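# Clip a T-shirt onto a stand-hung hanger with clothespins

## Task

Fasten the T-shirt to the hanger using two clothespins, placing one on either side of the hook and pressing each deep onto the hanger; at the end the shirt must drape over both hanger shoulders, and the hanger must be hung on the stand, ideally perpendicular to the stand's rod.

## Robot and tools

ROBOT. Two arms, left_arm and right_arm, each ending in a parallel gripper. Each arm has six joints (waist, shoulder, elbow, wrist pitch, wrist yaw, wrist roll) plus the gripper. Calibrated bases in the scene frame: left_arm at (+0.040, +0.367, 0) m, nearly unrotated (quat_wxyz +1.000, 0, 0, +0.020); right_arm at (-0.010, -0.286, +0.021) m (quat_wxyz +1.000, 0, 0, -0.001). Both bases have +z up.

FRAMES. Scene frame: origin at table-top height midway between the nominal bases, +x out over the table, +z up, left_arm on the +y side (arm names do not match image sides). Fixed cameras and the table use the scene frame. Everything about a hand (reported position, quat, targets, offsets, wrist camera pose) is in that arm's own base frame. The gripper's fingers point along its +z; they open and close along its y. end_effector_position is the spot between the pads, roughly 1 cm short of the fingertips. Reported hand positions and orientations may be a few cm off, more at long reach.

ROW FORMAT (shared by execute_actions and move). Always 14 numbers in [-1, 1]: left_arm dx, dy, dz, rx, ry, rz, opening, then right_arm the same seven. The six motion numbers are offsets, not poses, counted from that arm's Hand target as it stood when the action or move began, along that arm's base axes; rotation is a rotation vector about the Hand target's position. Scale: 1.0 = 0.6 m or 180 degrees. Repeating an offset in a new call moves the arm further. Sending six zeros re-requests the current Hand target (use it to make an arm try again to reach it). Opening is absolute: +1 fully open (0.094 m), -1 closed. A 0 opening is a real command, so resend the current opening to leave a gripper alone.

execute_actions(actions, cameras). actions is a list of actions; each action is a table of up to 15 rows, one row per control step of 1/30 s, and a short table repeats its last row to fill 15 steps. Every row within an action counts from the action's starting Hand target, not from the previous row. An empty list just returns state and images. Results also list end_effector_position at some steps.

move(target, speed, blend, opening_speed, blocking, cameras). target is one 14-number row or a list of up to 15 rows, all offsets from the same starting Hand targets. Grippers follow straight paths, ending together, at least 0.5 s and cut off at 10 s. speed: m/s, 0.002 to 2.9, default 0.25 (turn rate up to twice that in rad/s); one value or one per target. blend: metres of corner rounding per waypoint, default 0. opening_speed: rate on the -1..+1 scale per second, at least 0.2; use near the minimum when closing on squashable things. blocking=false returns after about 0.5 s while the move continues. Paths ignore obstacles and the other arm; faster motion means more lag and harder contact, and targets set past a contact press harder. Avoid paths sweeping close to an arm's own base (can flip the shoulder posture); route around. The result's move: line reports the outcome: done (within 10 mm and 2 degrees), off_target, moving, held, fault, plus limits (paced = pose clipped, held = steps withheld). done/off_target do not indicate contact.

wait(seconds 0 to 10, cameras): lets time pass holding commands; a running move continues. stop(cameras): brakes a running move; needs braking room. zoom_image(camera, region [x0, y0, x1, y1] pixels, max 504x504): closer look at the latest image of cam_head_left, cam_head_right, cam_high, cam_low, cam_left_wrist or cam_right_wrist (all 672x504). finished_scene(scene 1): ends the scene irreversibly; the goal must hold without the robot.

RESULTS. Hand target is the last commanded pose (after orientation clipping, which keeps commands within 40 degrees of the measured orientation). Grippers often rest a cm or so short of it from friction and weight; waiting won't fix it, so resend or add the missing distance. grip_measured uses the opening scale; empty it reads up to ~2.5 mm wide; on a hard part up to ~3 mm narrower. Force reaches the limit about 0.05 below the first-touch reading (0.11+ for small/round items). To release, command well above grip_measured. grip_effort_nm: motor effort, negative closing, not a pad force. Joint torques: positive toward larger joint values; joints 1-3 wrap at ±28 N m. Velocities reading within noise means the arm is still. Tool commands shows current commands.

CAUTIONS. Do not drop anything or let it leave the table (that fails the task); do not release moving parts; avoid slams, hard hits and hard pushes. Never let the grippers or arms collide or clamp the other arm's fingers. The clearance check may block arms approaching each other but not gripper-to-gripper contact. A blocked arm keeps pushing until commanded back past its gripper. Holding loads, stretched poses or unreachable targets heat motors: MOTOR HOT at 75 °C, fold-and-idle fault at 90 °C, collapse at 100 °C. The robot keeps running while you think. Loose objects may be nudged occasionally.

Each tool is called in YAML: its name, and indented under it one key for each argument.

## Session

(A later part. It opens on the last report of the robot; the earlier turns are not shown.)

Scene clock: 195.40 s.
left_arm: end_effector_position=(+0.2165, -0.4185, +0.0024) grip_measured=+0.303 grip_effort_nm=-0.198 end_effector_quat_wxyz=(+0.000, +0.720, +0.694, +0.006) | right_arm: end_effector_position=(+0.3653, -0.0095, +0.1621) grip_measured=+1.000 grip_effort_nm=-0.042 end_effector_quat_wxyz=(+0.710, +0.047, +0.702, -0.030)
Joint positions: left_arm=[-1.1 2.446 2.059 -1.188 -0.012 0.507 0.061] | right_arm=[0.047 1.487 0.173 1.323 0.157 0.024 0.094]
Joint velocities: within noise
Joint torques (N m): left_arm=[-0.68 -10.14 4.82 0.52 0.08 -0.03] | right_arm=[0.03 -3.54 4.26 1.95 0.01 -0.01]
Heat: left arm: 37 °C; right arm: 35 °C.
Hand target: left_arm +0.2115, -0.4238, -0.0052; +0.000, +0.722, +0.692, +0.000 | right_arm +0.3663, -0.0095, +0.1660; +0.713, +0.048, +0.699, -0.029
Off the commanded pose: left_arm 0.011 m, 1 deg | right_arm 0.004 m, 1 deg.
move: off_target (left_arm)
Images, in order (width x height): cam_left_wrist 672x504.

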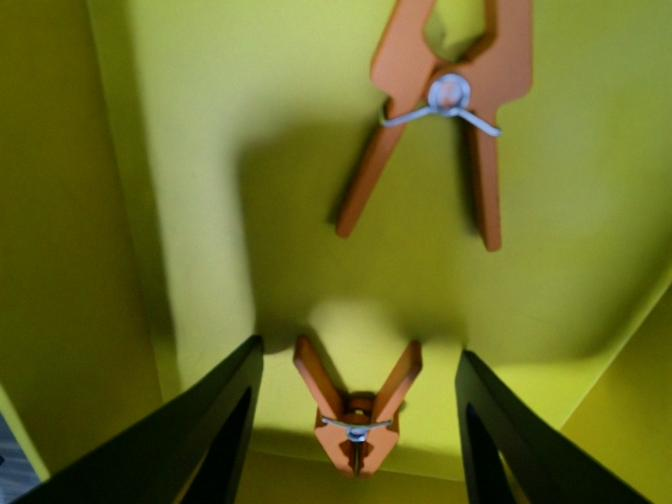

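move:
  target:
    - [0, 0, -0.005, 0, 0, 0, 0.3, 0, 0, 0, 0, 0, 0, 1]
  speed: 0.04
  cameras: ["cam_left_wrist"]

zoom_image:
  camera: "cam_left_wrist"
  region: [240, 280, 480, 500]

Scene clock: 200.87 s.
left_arm: end_effector_position=(+0.2166, -0.4188, +0.0005) grip_measured=+0.303 grip_effort_nm=-0.203 end_effector_quat_wxyz=(+0.001, +0.720, +0.694, +0.006) | right_arm: end_effector_position=(+0.3653, -0.0095, +0.1621) grip_measured=+1.000 grip_effort_nm=-0.046 end_effector_quat_wxyz=(+0.710, +0.047, +0.702, -0.030)
Joint positions: left_arm=[-1.1 2.446 2.052 -1.177 -0.012 0.507 0.061] | right_arm=[0.047 1.487 0.173 1.323 0.157 0.024 0.094]
Joint velocities: within noise
Joint torques (N m): left_arm=[-0.95 -9.73 4.67 0.57 0.13 0.01] | right_arm=[0.02 -3.55 4.3 1.97 -0.02 0.02]
Heat: left arm: 37 °C; right arm: 35 °C.
Hand target: left_arm +0.2115, -0.4239, -0.0082; +0.000, +0.722, +0.692, +0.000 | right_arm +0.3663, -0.0095, +0.1660; +0.713, +0.048, +0.699, -0.029
Off the commanded pose: left_arm 0.011 m, 1 deg | right_arm 0.004 m, 1 deg.
move: off_target (left_arm)
Images, in order (width x height): cam_left_wrist 672x504.

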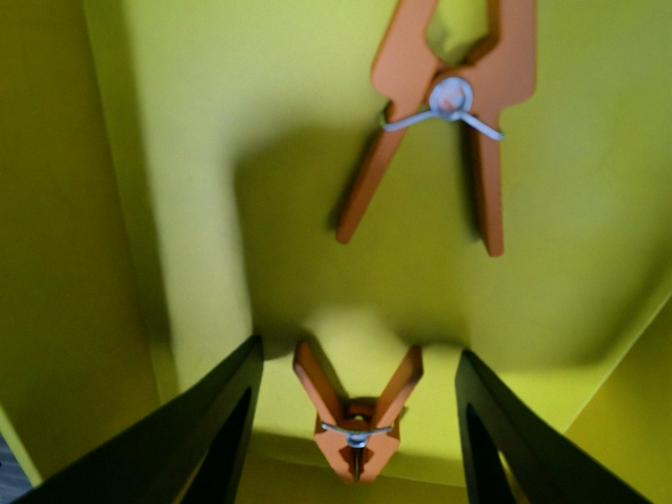

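Scaled by 2.100 from the camera's 672x504 image, which has a finer 960x720 frame.

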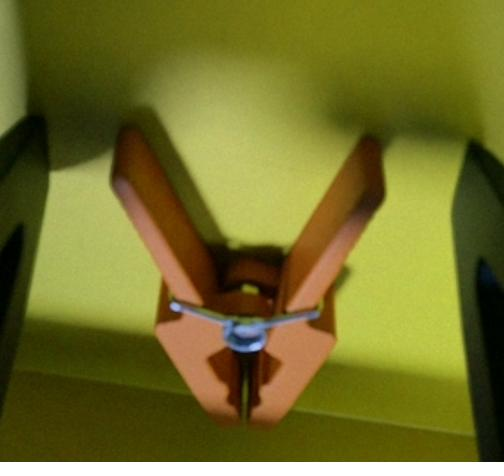

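move:
  target:
    - [0, 0, -0.004, 0, 0, 0, 0.3, 0, 0, 0, 0, 0, 0, 1]
    - [0, 0, -0.004, 0, 0, 0, -0.42, 0, 0, 0, 0, 0, 0, 1]
  speed: 0.04
  opening_speed: 0.5
  cameras: ["cam_left_wrist", "cam_low"]

zoom_image:
  camera: "cam_left_wrist"
  region: [240, 280, 480, 500]

Scene clock: 209.10 s.
left_arm: end_effector_position=(+0.2158, -0.4202, -0.0001) grip_measured=-0.414 grip_effort_nm=-0.413 end_effector_quat_wxyz=(+0.003, +0.721, +0.693, +0.005) | right_arm: end_effector_position=(+0.3653, -0.0095, +0.1621) grip_measured=+1.000 grip_effort_nm=-0.032 end_effector_quat_wxyz=(+0.710, +0.047, +0.702, -0.030)
Joint positions: left_arm=[-1.103 2.446 2.049 -1.171 -0.011 0.507 0.028] | right_arm=[0.047 1.487 0.173 1.323 0.157 0.024 0.094]
Joint velocities: within noise
Joint torques (N m): left_arm=[-0.4 -9.58 4.85 0.52 0.11 -0.01] | right_arm=[-0.02 -3.49 4.23 1.95 0.05 0.01]
Heat: left arm: 37 °C; right arm: 36 °C.
Hand target: left_arm +0.2115, -0.4238, -0.0106; +0.000, +0.722, +0.692, +0.000 | right_arm +0.3663, -0.0095, +0.1660; +0.713, +0.048, +0.699, -0.029
Off the commanded pose: left_arm 0.012 m, 1 deg | right_arm 0.004 m, 1 deg.
move: off_target (left_arm); target 2's new opening was sent with left_arm's hand 0.013 m and 1 deg from that target
Images, in order (width x height): cam_low 672x504, cam_left_wrist 672x504.

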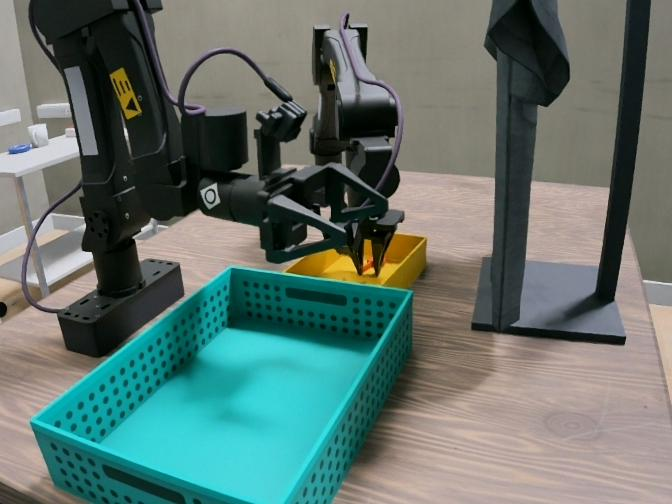

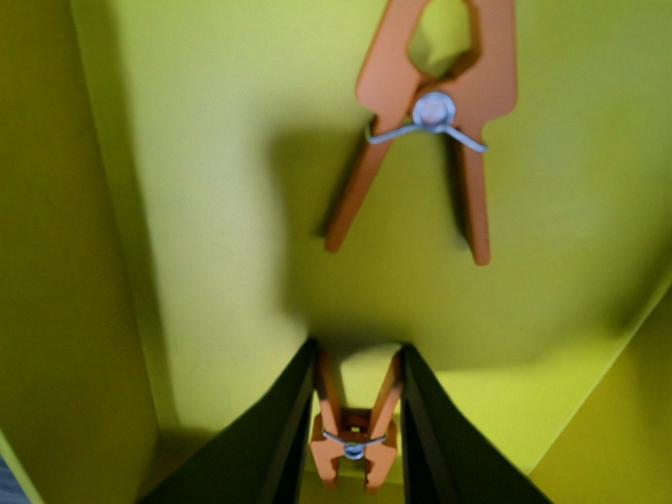

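Scaled by 2.100 from the camera's 672x504 image, which has a finer 960x720 frame.

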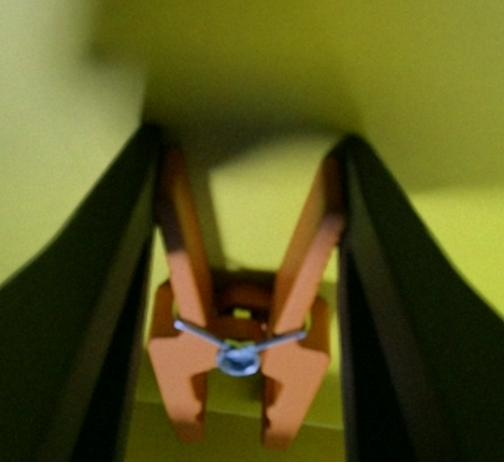

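move:
  target:
    - [0, 0, 0, 0, 0, 0, -0.62, 0, 0, 0, 0, 0, 0, 1]
  speed: 0.04
  opening_speed: 0.4
  cameras: ["cam_left_wrist"]

zoom_image:
  camera: "cam_left_wrist"
  region: [240, 280, 480, 500]

Scene clock: 216.50 s.
left_arm: end_effector_position=(+0.2159, -0.4204, -0.0001) grip_measured=-0.612 grip_effort_nm=-0.491 end_effector_quat_wxyz=(+0.003, +0.721, +0.693, +0.005) | right_arm: end_effector_position=(+0.3653, -0.0095, +0.1621) grip_measured=+1.000 grip_effort_nm=-0.032 end_effector_quat_wxyz=(+0.710, +0.047, +0.702, -0.030)
Joint positions: left_arm=[-1.103 2.446 2.049 -1.17 -0.011 0.507 0.018] | right_arm=[0.047 1.487 0.173 1.323 0.157 0.024 0.094]
Joint velocities: within noise
Joint torques (N m): left_arm=[-0.68 -9.69 4.64 0.56 0.08 -0.07] | right_arm=[-0.06 -3.59 4.33 1.96 0 -0.01]
Heat: left arm: 37 °C; right arm: 36 °C.
Hand target: left_arm +0.2116, -0.4239, -0.0106; +0.000, +0.722, +0.692, +0.000 | right_arm +0.3663, -0.0095, +0.1660; +0.713, +0.048, +0.699, -0.029
Off the commanded pose: left_arm 0.012 m, 1 deg | right_arm 0.004 m, 1 deg.
move: off_target (left_arm)
Images, in order (width x height): cam_left_wrist 672x504.

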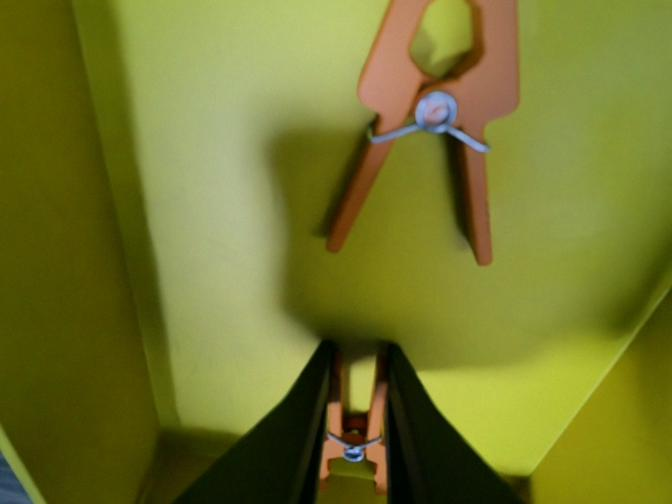

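Scaled by 2.100 from the camera's 672x504 image, which has a finer 960x720 frame.

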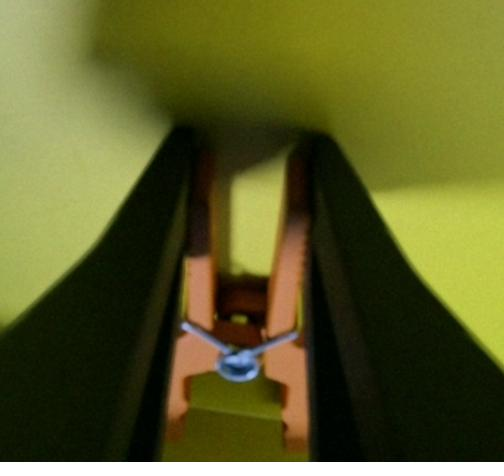

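zoom_image:
  camera: "cam_head_left"
  region: [420, 230, 520, 300]

zoom_image:
  camera: "cam_head_left"
  region: [290, 30, 410, 130]

This scene's latest camera images include none from cam_head_left. They are from: cam_left_wrist. cam_head_left's image comes with the result of a call that names it in "cameras".

This scene's latest camera images include none from cam_head_left. They are from: cam_left_wrist. cam_head_left's image comes with the result of a call that names it in "cameras".

move:
  target:
    - [-0.05, 0.2, 0.48, 0, 0, 0, -0.62, 0, 0, 0, 0, 0, 0, 1]
  speed: 0.2

zoom_image:
  camera: "cam_left_wrist"
  region: [240, 280, 480, 500]

zoom_image:
  camera: "cam_head_left"
  region: [420, 230, 520, 300]

zoom_image:
  camera: "cam_head_left"
  region: [290, 30, 410, 130]

Scene clock: 346.20 s.
left_arm: end_effector_position=(+0.1832, -0.3088, +0.2739) grip_measured=-0.612 grip_effort_nm=-0.481 end_effector_quat_wxyz=(+0.154, +0.713, +0.683, -0.031) | right_arm: end_effector_position=(+0.3653, -0.0095, +0.1621) grip_measured=+1.000 grip_effort_nm=-0.032 end_effector_quat_wxyz=(+0.710, +0.047, +0.702, -0.030)
Joint positions: left_arm=[-1.044 1.749 2.058 -1.564 -0.011 0.572 0.018] | right_arm=[0.047 1.487 0.173 1.323 0.157 0.024 0.094]
Joint velocities: within noise
Joint torques (N m): left_arm=[0.57 -7.15 4.7 0.77 0.05 0.09] | right_arm=[-0.05 -3.51 4.3 1.94 0.02 -0.01]
Heat: left arm: 38 °C; right arm: 37 °C.
Hand target: left_arm +0.1815, -0.3039, +0.2775; +0.000, +0.722, +0.692, +0.000 | right_arm +0.3663, -0.0095, +0.1660; +0.713, +0.048, +0.699, -0.029
Off the commanded pose: left_arm 0.006 m, 18 deg | right_arm 0.004 m, 1 deg.
joint sent to its limit (left arm) — joint 4 (wrist pitch), lower limit. The joint targets are off in orientation, not in position.
move: off_target (left_arm)

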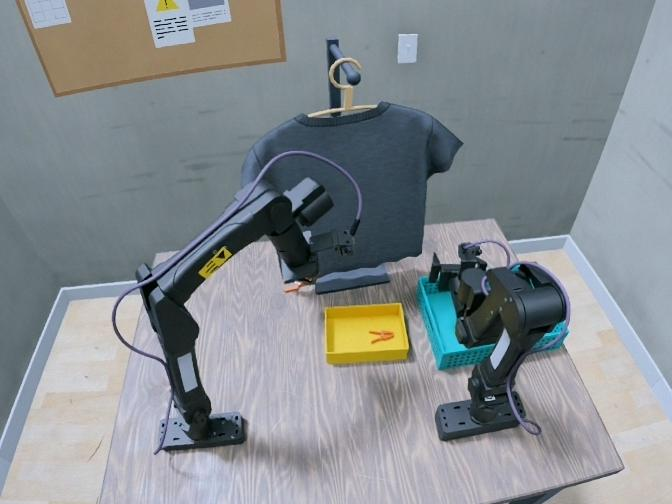

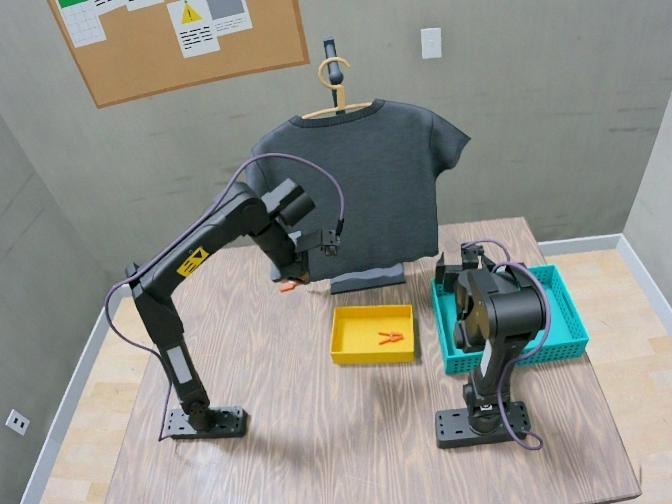

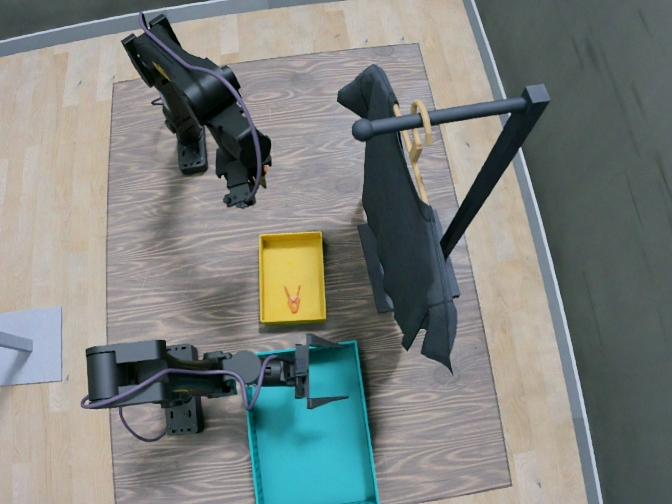

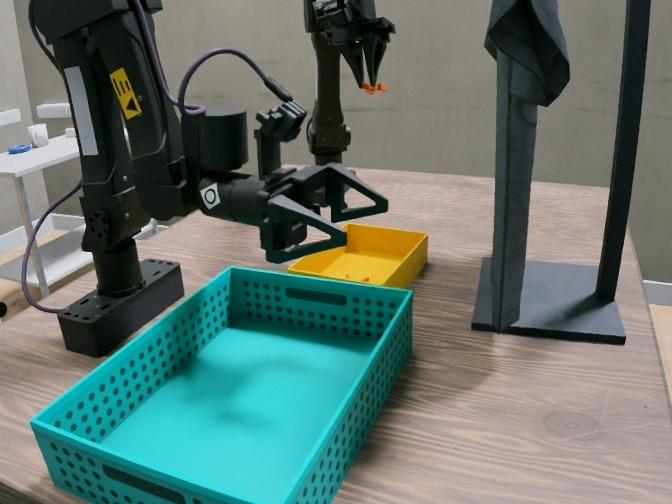

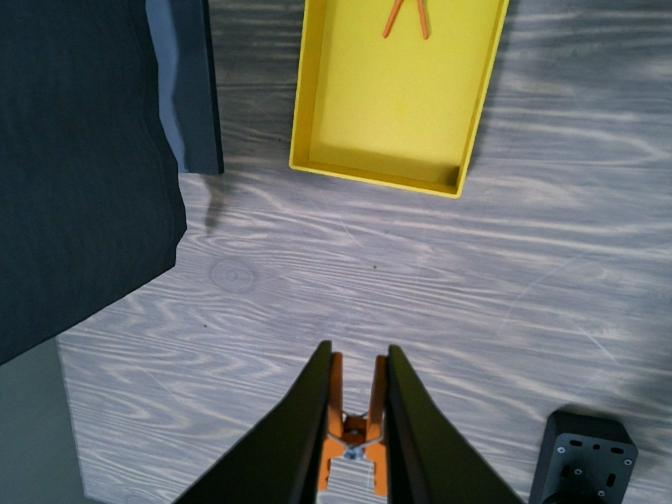

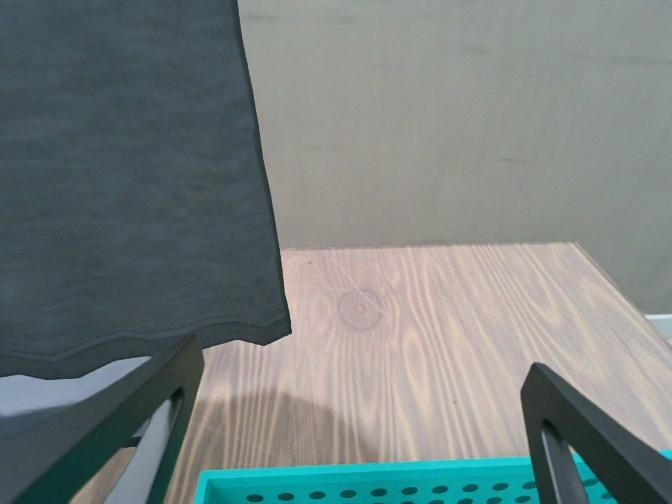

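Scaled by 2.100 from the camera's 672x504 image, which has a finer 960x720 frame.

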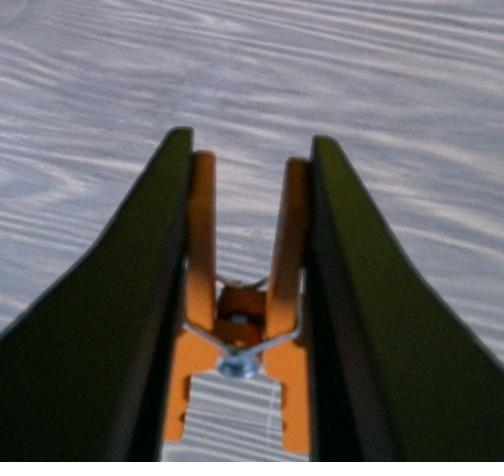

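Scaled by 5.040 from the camera's 672x504 image, which has a finer 960x720 frame.

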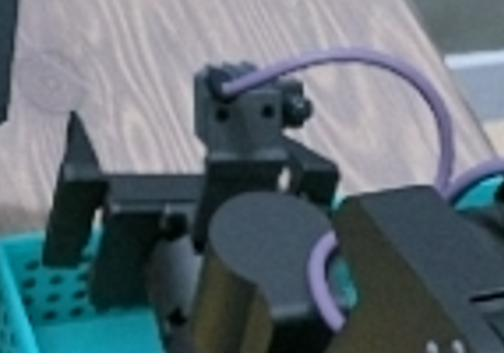

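Scaled by 4.200 from the camera's 672x504 image, which has a finer 960x720 frame.

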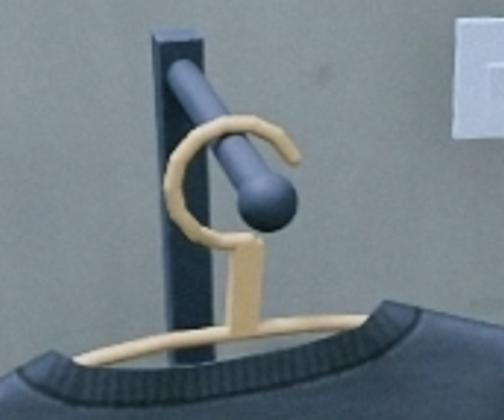

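zoom_image:
  camera: "cam_high"
  region: [200, 130, 320, 230]

zoom_image:
  camera: "cam_head_left"
  region: [250, 230, 370, 320]

zoom_image:
  camera: "cam_head_right"
  region: [240, 230, 360, 320]

zoom_image:
  camera: "cam_low"
  region: [300, 0, 440, 120]

Scaled by 4.200 from the camera's 672x504 image, which has a finer 960x720 frame.

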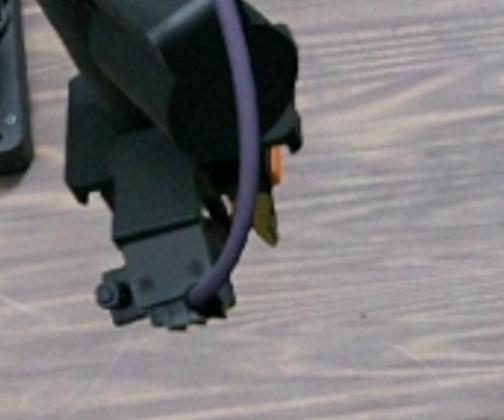

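Scaled by 4.200 from the camera's 672x504 image, which has a finer 960x720 frame.

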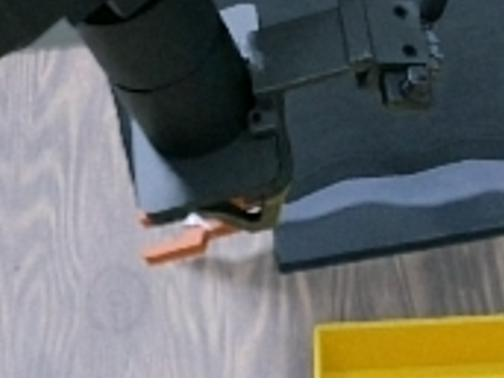

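Scaled by 4.200 from the camera's 672x504 image, which has a finer 960x720 frame.

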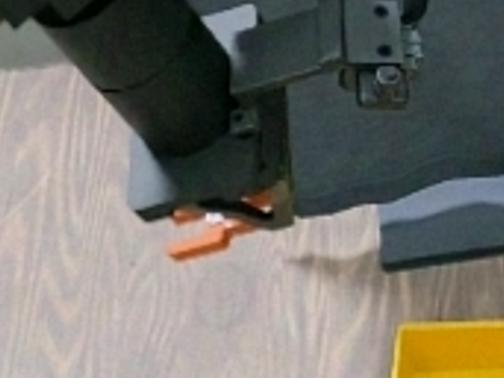

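Scaled by 3.600 from the camera's 672x504 image, which has a finer 960x720 frame.

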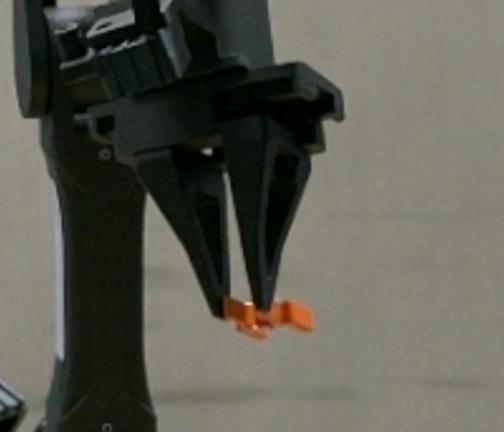

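move:
  target:
    - [0.10, 0.10, 0.25, -0.3053, 0.0122, 0, -0.62, 0, 0, 0, 0, 0, 0, 1]
    - [0.2167, 0.1405, 0.3708, -0.6106, 0.0244, 0, -0.62, 0, 0, 0, 0, 0, 0, 1]
  speed: 0.3
  blend: 0.03

Scene clock: 484.80 s.
left_arm: end_effector_position=(+0.3115, -0.2215, +0.4944) grip_measured=-0.612 grip_effort_nm=-0.471 end_effector_quat_wxyz=(+0.465, +0.531, +0.472, -0.528) | right_arm: end_effector_position=(+0.3653, -0.0095, +0.1621) grip_measured=+1.000 grip_effort_nm=-0.042 end_effector_quat_wxyz=(+0.710, +0.047, +0.702, -0.030)
Joint positions: left_arm=[-0.136 1.838 2.312 -1.12 1.554 0.642 0.018] | right_arm=[0.047 1.487 0.173 1.323 0.157 0.024 0.094]
Joint velocities: within noise
Joint torques (N m): left_arm=[0.61 -5.86 6.32 1.37 0.54 -0.06] | right_arm=[-0.1 -3.55 4.33 1.98 0.01 0.03]
Heat: left arm: 38 °C; right arm: 38 °C.
Hand target: left_arm +0.3116, -0.2196, +0.5000; +0.568, +0.414, +0.397, -0.590 | right_arm +0.3663, -0.0095, +0.1660; +0.713, +0.048, +0.699, -0.029
Off the commanded pose: left_arm 0.006 m, 21 deg | right_arm 0.004 m, 1 deg.
joint sent to its limit (left arm) — joint 5 (wrist yaw), upper limit. The joint targets are off in orientation, not in position.
move: off_target (left_arm)

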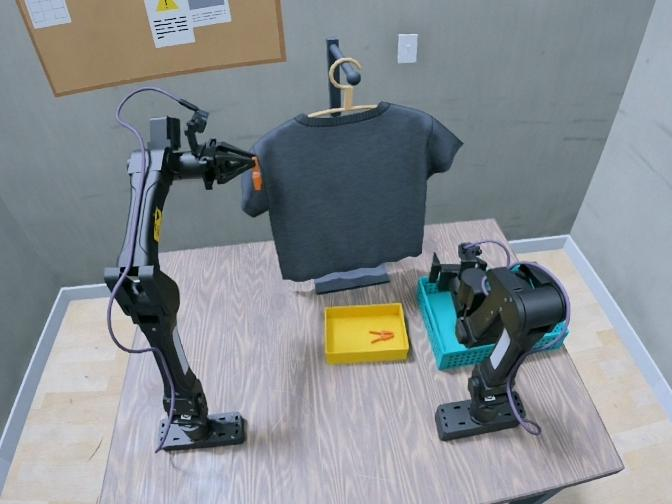

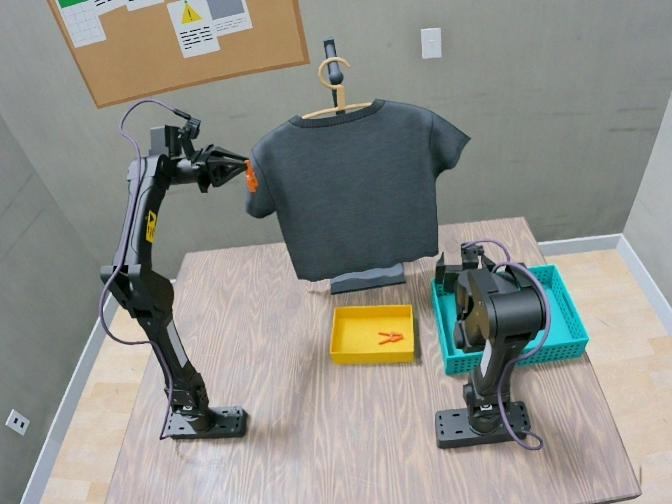

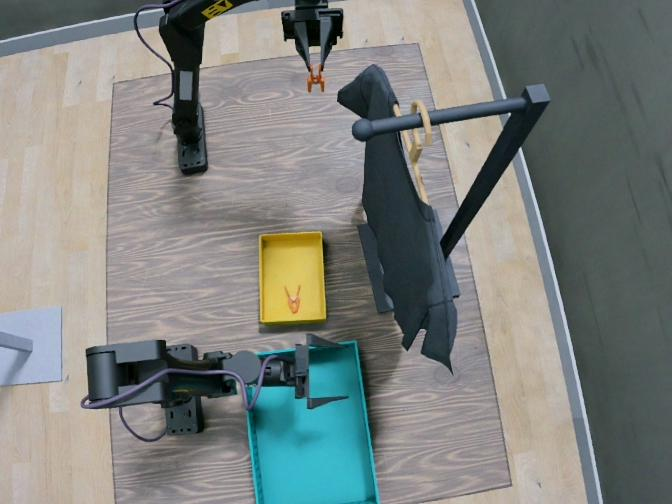

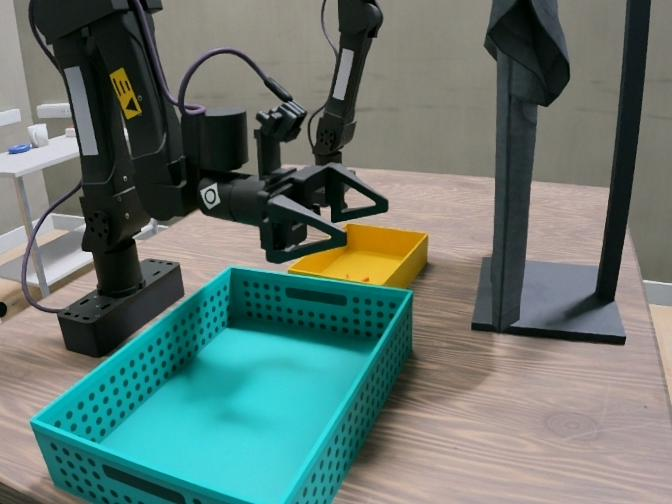

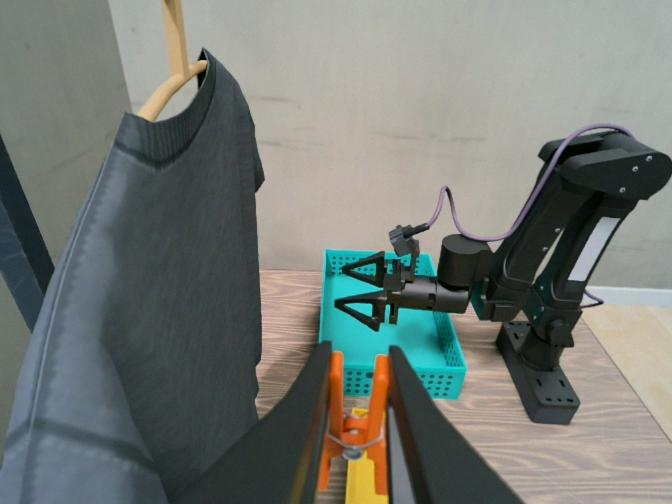

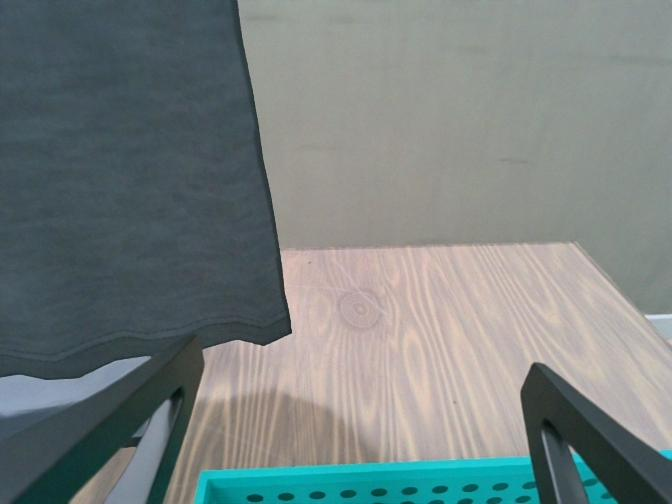

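move:
  target:
    - [0, 0, 0, 0.1111, 0.0097, 0.0798, -0.62, 0, 0, 0, 0, 0, 0, 1]
  speed: 0.3
  cameras: ["cam_high"]

Scene clock: 513.83 s.
left_arm: end_effector_position=(+0.3224, -0.2182, +0.4885) grip_measured=-0.612 grip_effort_nm=-0.476 end_effector_quat_wxyz=(+0.536, +0.437, +0.565, -0.450) | right_arm: end_effector_position=(+0.3653, -0.0095, +0.1621) grip_measured=+1.000 grip_effort_nm=-0.037 end_effector_quat_wxyz=(+0.710, +0.047, +0.702, -0.030)
Joint positions: left_arm=[-0.157 1.469 1.701 -0.288 1.2 0.012 0.018] | right_arm=[0.047 1.487 0.173 1.323 0.157 0.024 0.094]
Joint velocities: within noise
Joint torques (N m): left_arm=[-0.9 -6.64 5.24 1.88 -0.1 -0.11] | right_arm=[0.05 -3.45 4.34 1.98 0 0.03]
Heat: left arm: 37 °C; right arm: 38 °C.
Hand target: left_arm +0.3116, -0.2197, +0.4998; +0.550, +0.444, +0.551, -0.443 | right_arm +0.3663, -0.0095, +0.1660; +0.713, +0.048, +0.699, -0.029
Off the commanded pose: left_arm 0.016 m, 3 deg | right_arm 0.004 m, 1 deg.
move: off_target (left_arm)
Images, in order (width x height): cam_high 672x504.

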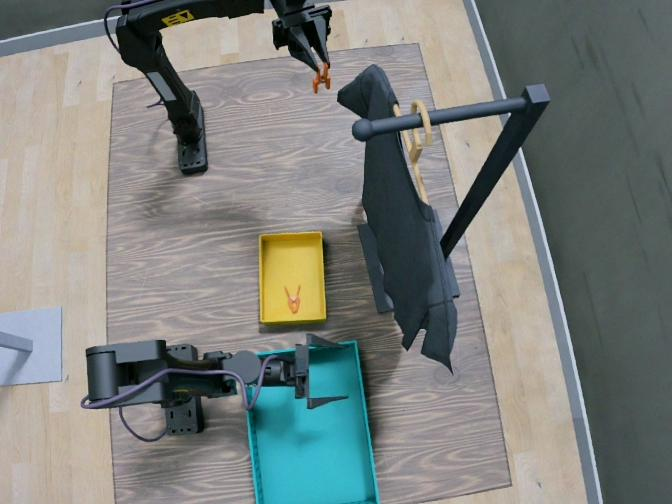

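zoom_image:
  camera: "cam_high"
  region: [260, 0, 480, 220]

Scaled by 2.291 from the camera's 672x504 image, which has a finer 960x720 frame.

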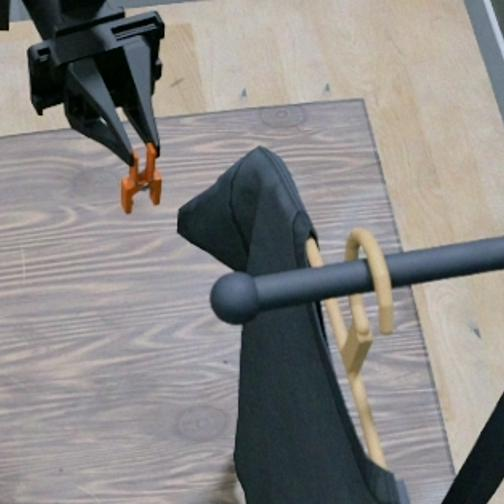

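execute_actions:
  actions: []
  cameras: ["cam_head_left", "cam_head_right", "cam_high", "cam_left_wrist"]

zoom_image:
  camera: "cam_head_left"
  region: [180, 30, 440, 225]

zoom_image:
  camera: "cam_head_right"
  region: [180, 30, 440, 225]

Scene clock: 525.27 s.
left_arm: end_effector_position=(+0.3225, -0.2182, +0.4886) grip_measured=-0.612 grip_effort_nm=-0.476 end_effector_quat_wxyz=(+0.536, +0.437, +0.565, -0.450) | right_arm: end_effector_position=(+0.3653, -0.0095, +0.1621) grip_measured=+1.000 grip_effort_nm=-0.037 end_effector_quat_wxyz=(+0.710, +0.047, +0.702, -0.030)
Joint positions: left_arm=[-0.157 1.469 1.701 -0.287 1.199 0.011 0.018] | right_arm=[0.047 1.487 0.173 1.323 0.157 0.024 0.094]
Joint velocities: within noise
Joint torques (N m): left_arm=[-1.05 -6.78 5.59 1.87 -0.08 0.03] | right_arm=[-0.1 -3.55 4.29 1.93 0.01 0]
Heat: left arm: 37 °C; right arm: 38 °C.
Hand target: left_arm +0.3116, -0.2197, +0.4998; +0.550, +0.444, +0.551, -0.443 | right_arm +0.3663, -0.0095, +0.1660; +0.713, +0.048, +0.699, -0.029
Tool commands: left_gripper/opening=-0.62 right_gripper/opening=+1.0
Off the commanded pose: left_arm 0.016 m, 3 deg | right_arm 0.004 m, 1 deg.
Images, in order (width x height): cam_head_left 672x504, cam_head_right 672x504, cam_high 672x504, cam_left_wrist 672x504.

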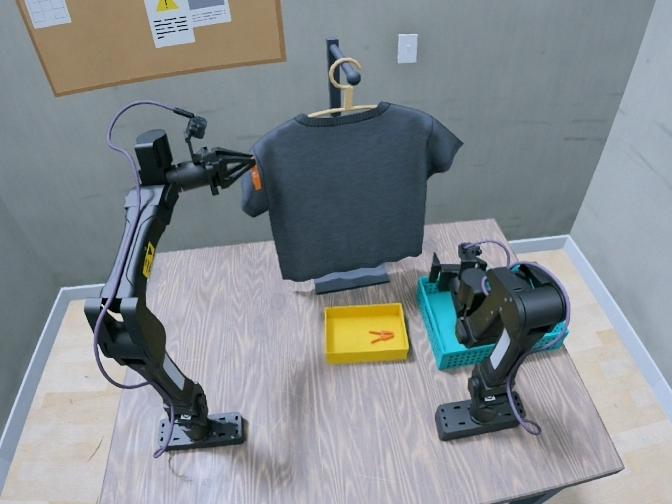

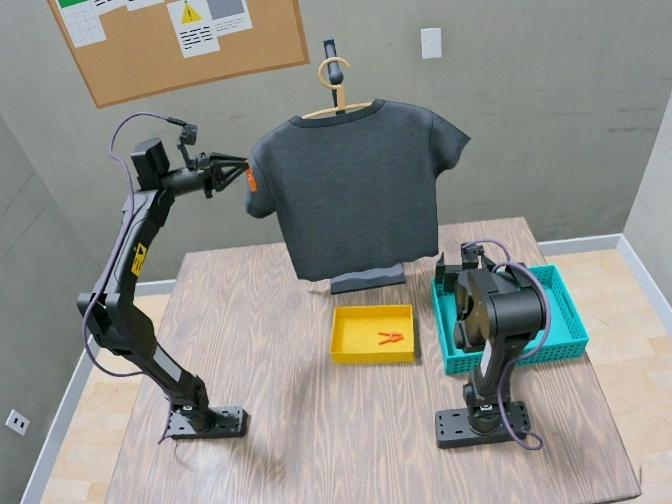

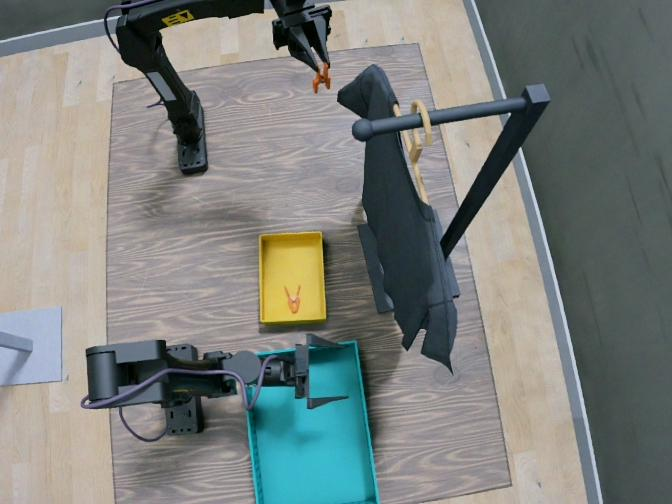

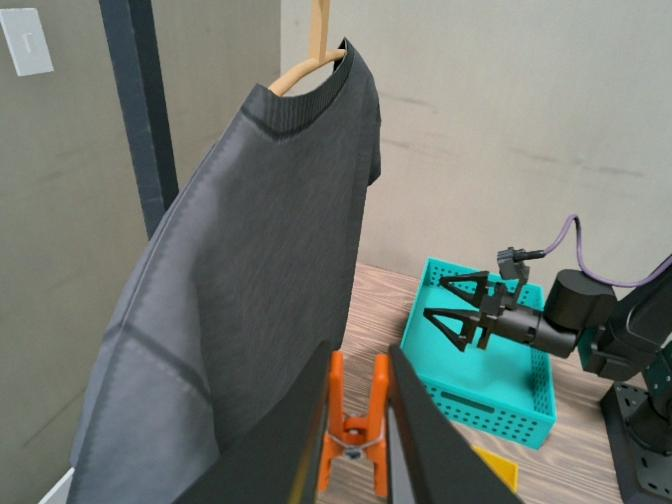

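Scaled by 1.938 from the camera's 672x504 image, which has a finer 960x720 frame.

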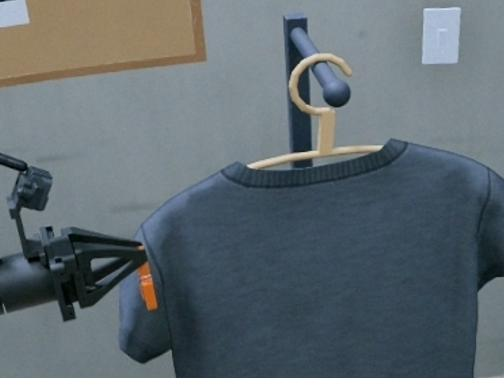

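Scaled by 1.938 from the camera's 672x504 image, which has a finer 960x720 frame.

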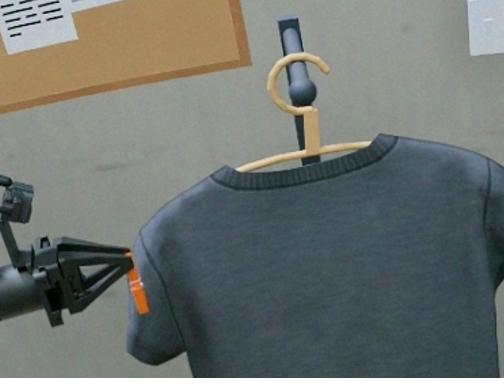

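move:
  target:
    - [0.067, 0.0142, 0.117, -0.1380, -0.0218, -0.0359, -0.62, 0, 0, 0, 0, 0, 0, 1]
  speed: 0.2
  cameras: ["cam_head_left", "cam_high", "cam_left_wrist"]

zoom_image:
  camera: "cam_high"
  region: [260, 0, 480, 220]

Scene clock: 575.17 s.
left_arm: end_effector_position=(+0.3537, -0.2117, +0.5587) grip_measured=-0.612 grip_effort_nm=-0.476 end_effector_quat_wxyz=(+0.612, +0.361, +0.416, -0.568) | right_arm: end_effector_position=(+0.3653, -0.0095, +0.1621) grip_measured=+1.000 grip_effort_nm=-0.037 end_effector_quat_wxyz=(+0.710, +0.047, +0.702, -0.030)
Joint positions: left_arm=[-0.147 1.707 1.657 1.089 1.096 -1.02 0.018] | right_arm=[0.047 1.487 0.173 1.323 0.157 0.024 0.094]
Joint velocities: within noise
Joint torques (N m): left_arm=[-0.28 -5.33 8.09 0.84 -0.71 -0.09] | right_arm=[0.08 -3.52 4.16 1.94 0.03 0.04]
Heat: left arm: 37 °C; right arm: 38 °C.
Hand target: left_arm +0.3517, -0.2111, +0.5701; +0.626, +0.361, +0.398, -0.566 | right_arm +0.3663, -0.0095, +0.1660; +0.713, +0.048, +0.699, -0.029
Off the commanded pose: left_arm 0.012 m, 3 deg | right_arm 0.004 m, 1 deg.
move: off_target (left_arm)
Images, in order (width x height): cam_head_left 672x504, cam_high 672x504, cam_left_wrist 672x504.

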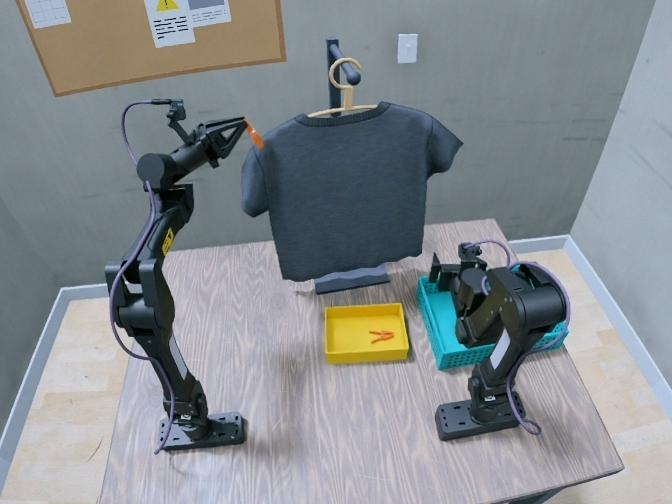

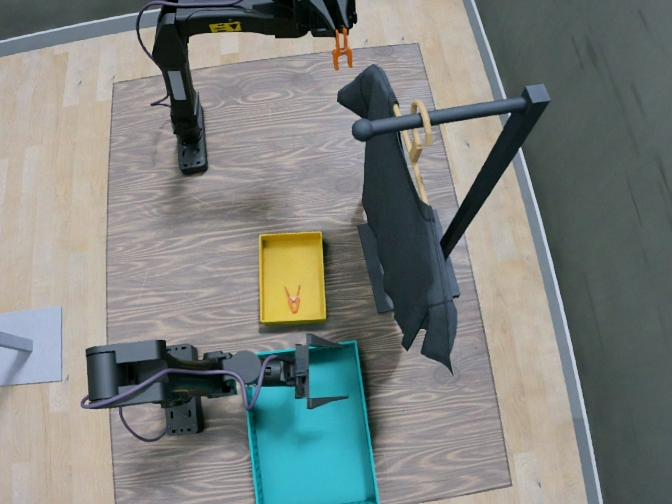

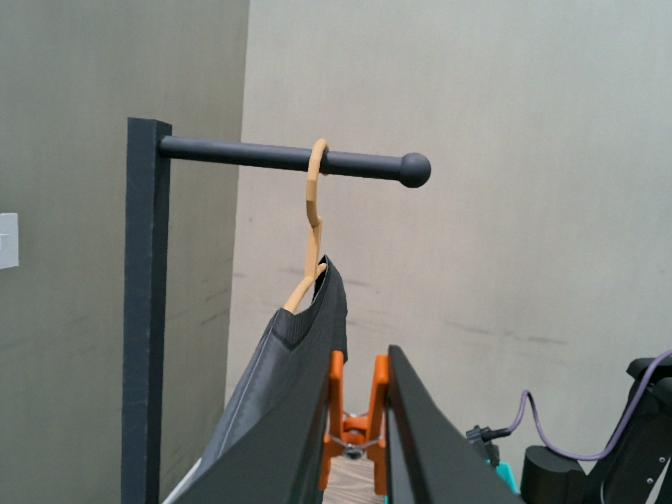

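Scaled by 2.291 from the camera's 672x504 image, which has a finer 960x720 frame.

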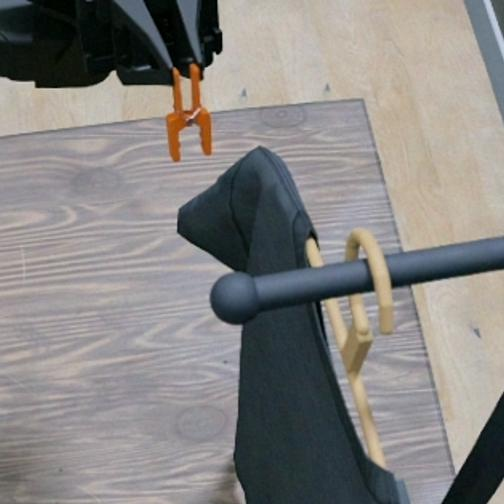

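move:
  target:
    - [0.035, -0.04, 0.045, 0, 0, 0, -0.62, 0, 0, 0, 0, 0, 0, 1]
    - [0.08, -0.11, 0.05, 0, 0, 0, -0.62, 0, 0, 0, 0, 0, 0, 1]
  speed: 0.12
  blend: 0.02
  cameras: ["cam_head_left", "cam_high", "cam_left_wrist"]

zoom_image:
  camera: "cam_high"
  region: [300, 0, 480, 180]

Scene clock: 624.90 s.
left_arm: end_effector_position=(+0.3985, -0.2774, +0.5927) grip_measured=-0.612 grip_effort_nm=-0.476 end_effector_quat_wxyz=(+0.617, +0.367, +0.403, -0.568) | right_arm: end_effector_position=(+0.3653, -0.0095, +0.1621) grip_measured=+1.000 grip_effort_nm=-0.037 end_effector_quat_wxyz=(+0.710, +0.047, +0.702, -0.030)
Joint positions: left_arm=[-0.294 1.989 2.183 0.679 1.012 -0.797 0.018] | right_arm=[0.047 1.487 0.173 1.323 0.157 0.024 0.094]
Joint velocities: within noise
Joint torques (N m): left_arm=[-0.14 -7.47 7.6 0.68 -0.59 0.1] | right_arm=[-0.13 -3.58 4.25 1.97 0.02 0.01]
Heat: left arm: 34 °C; right arm: 38 °C.
Hand target: left_arm +0.3998, -0.2772, +0.6001; +0.626, +0.361, +0.398, -0.566 | right_arm +0.3663, -0.0095, +0.1660; +0.713, +0.048, +0.699, -0.029
Off the commanded pose: left_arm 0.008 m, 1 deg | right_arm 0.004 m, 1 deg.
move: done
Images, in order (width x height): cam_head_left 672x504, cam_high 672x504, cam_left_wrist 672x504.

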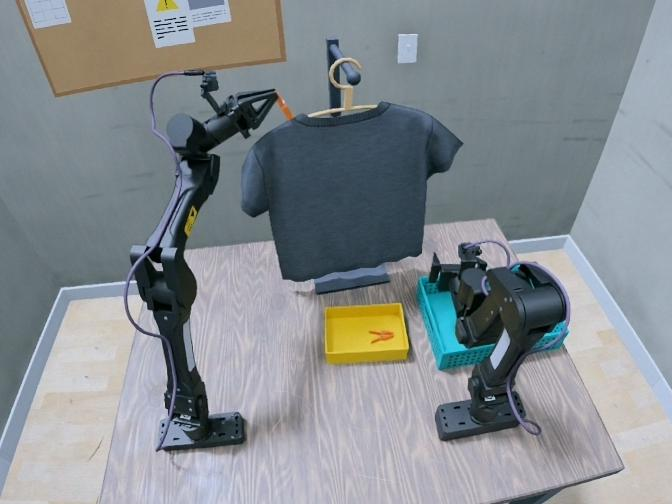

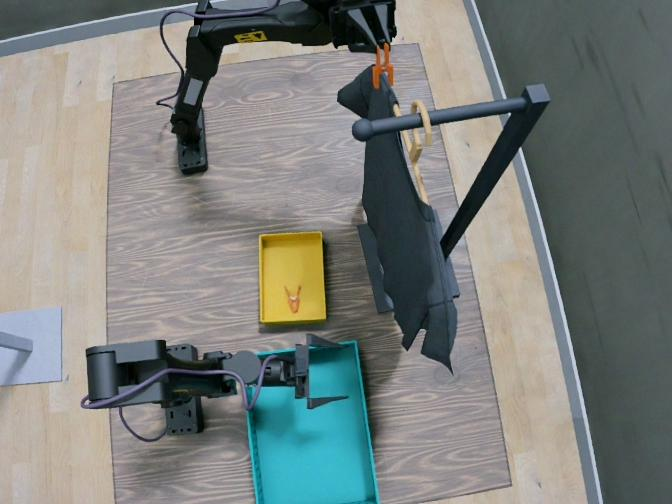

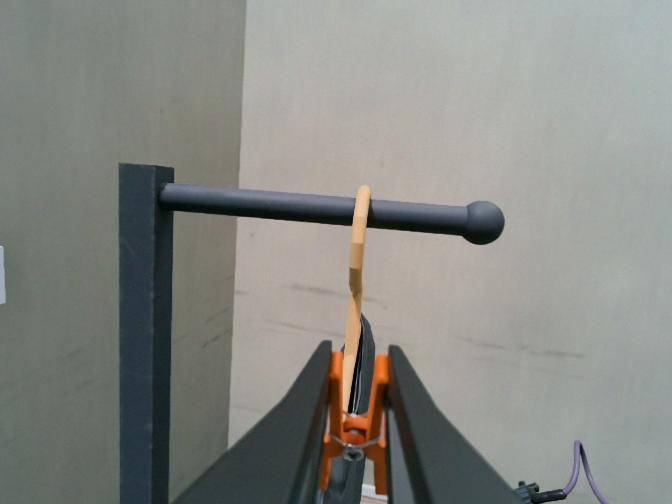

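Scaled by 2.800 from the camera's 672x504 image, which has a finer 960x720 frame.

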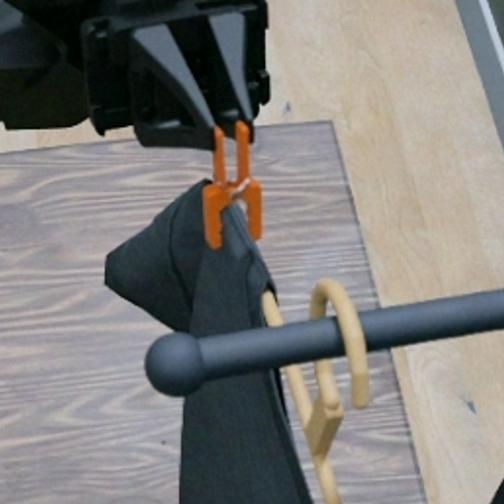

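zoom_image:
  camera: "cam_left_wrist"
  region: [260, 280, 460, 504]

zoom_image:
  camera: "cam_head_left"
  region: [230, 50, 390, 170]

Scaled by 2.250 from the camera's 672x504 image, which has a finer 960x720 frame.

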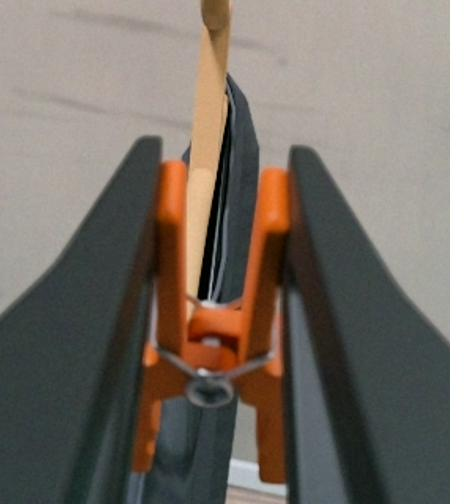

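Scaled by 3.150 from the camera's 672x504 image, which has a finer 960x720 frame.

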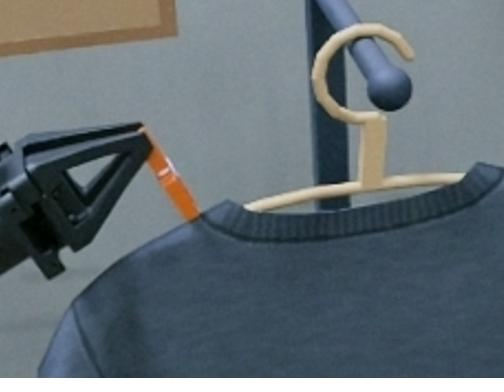

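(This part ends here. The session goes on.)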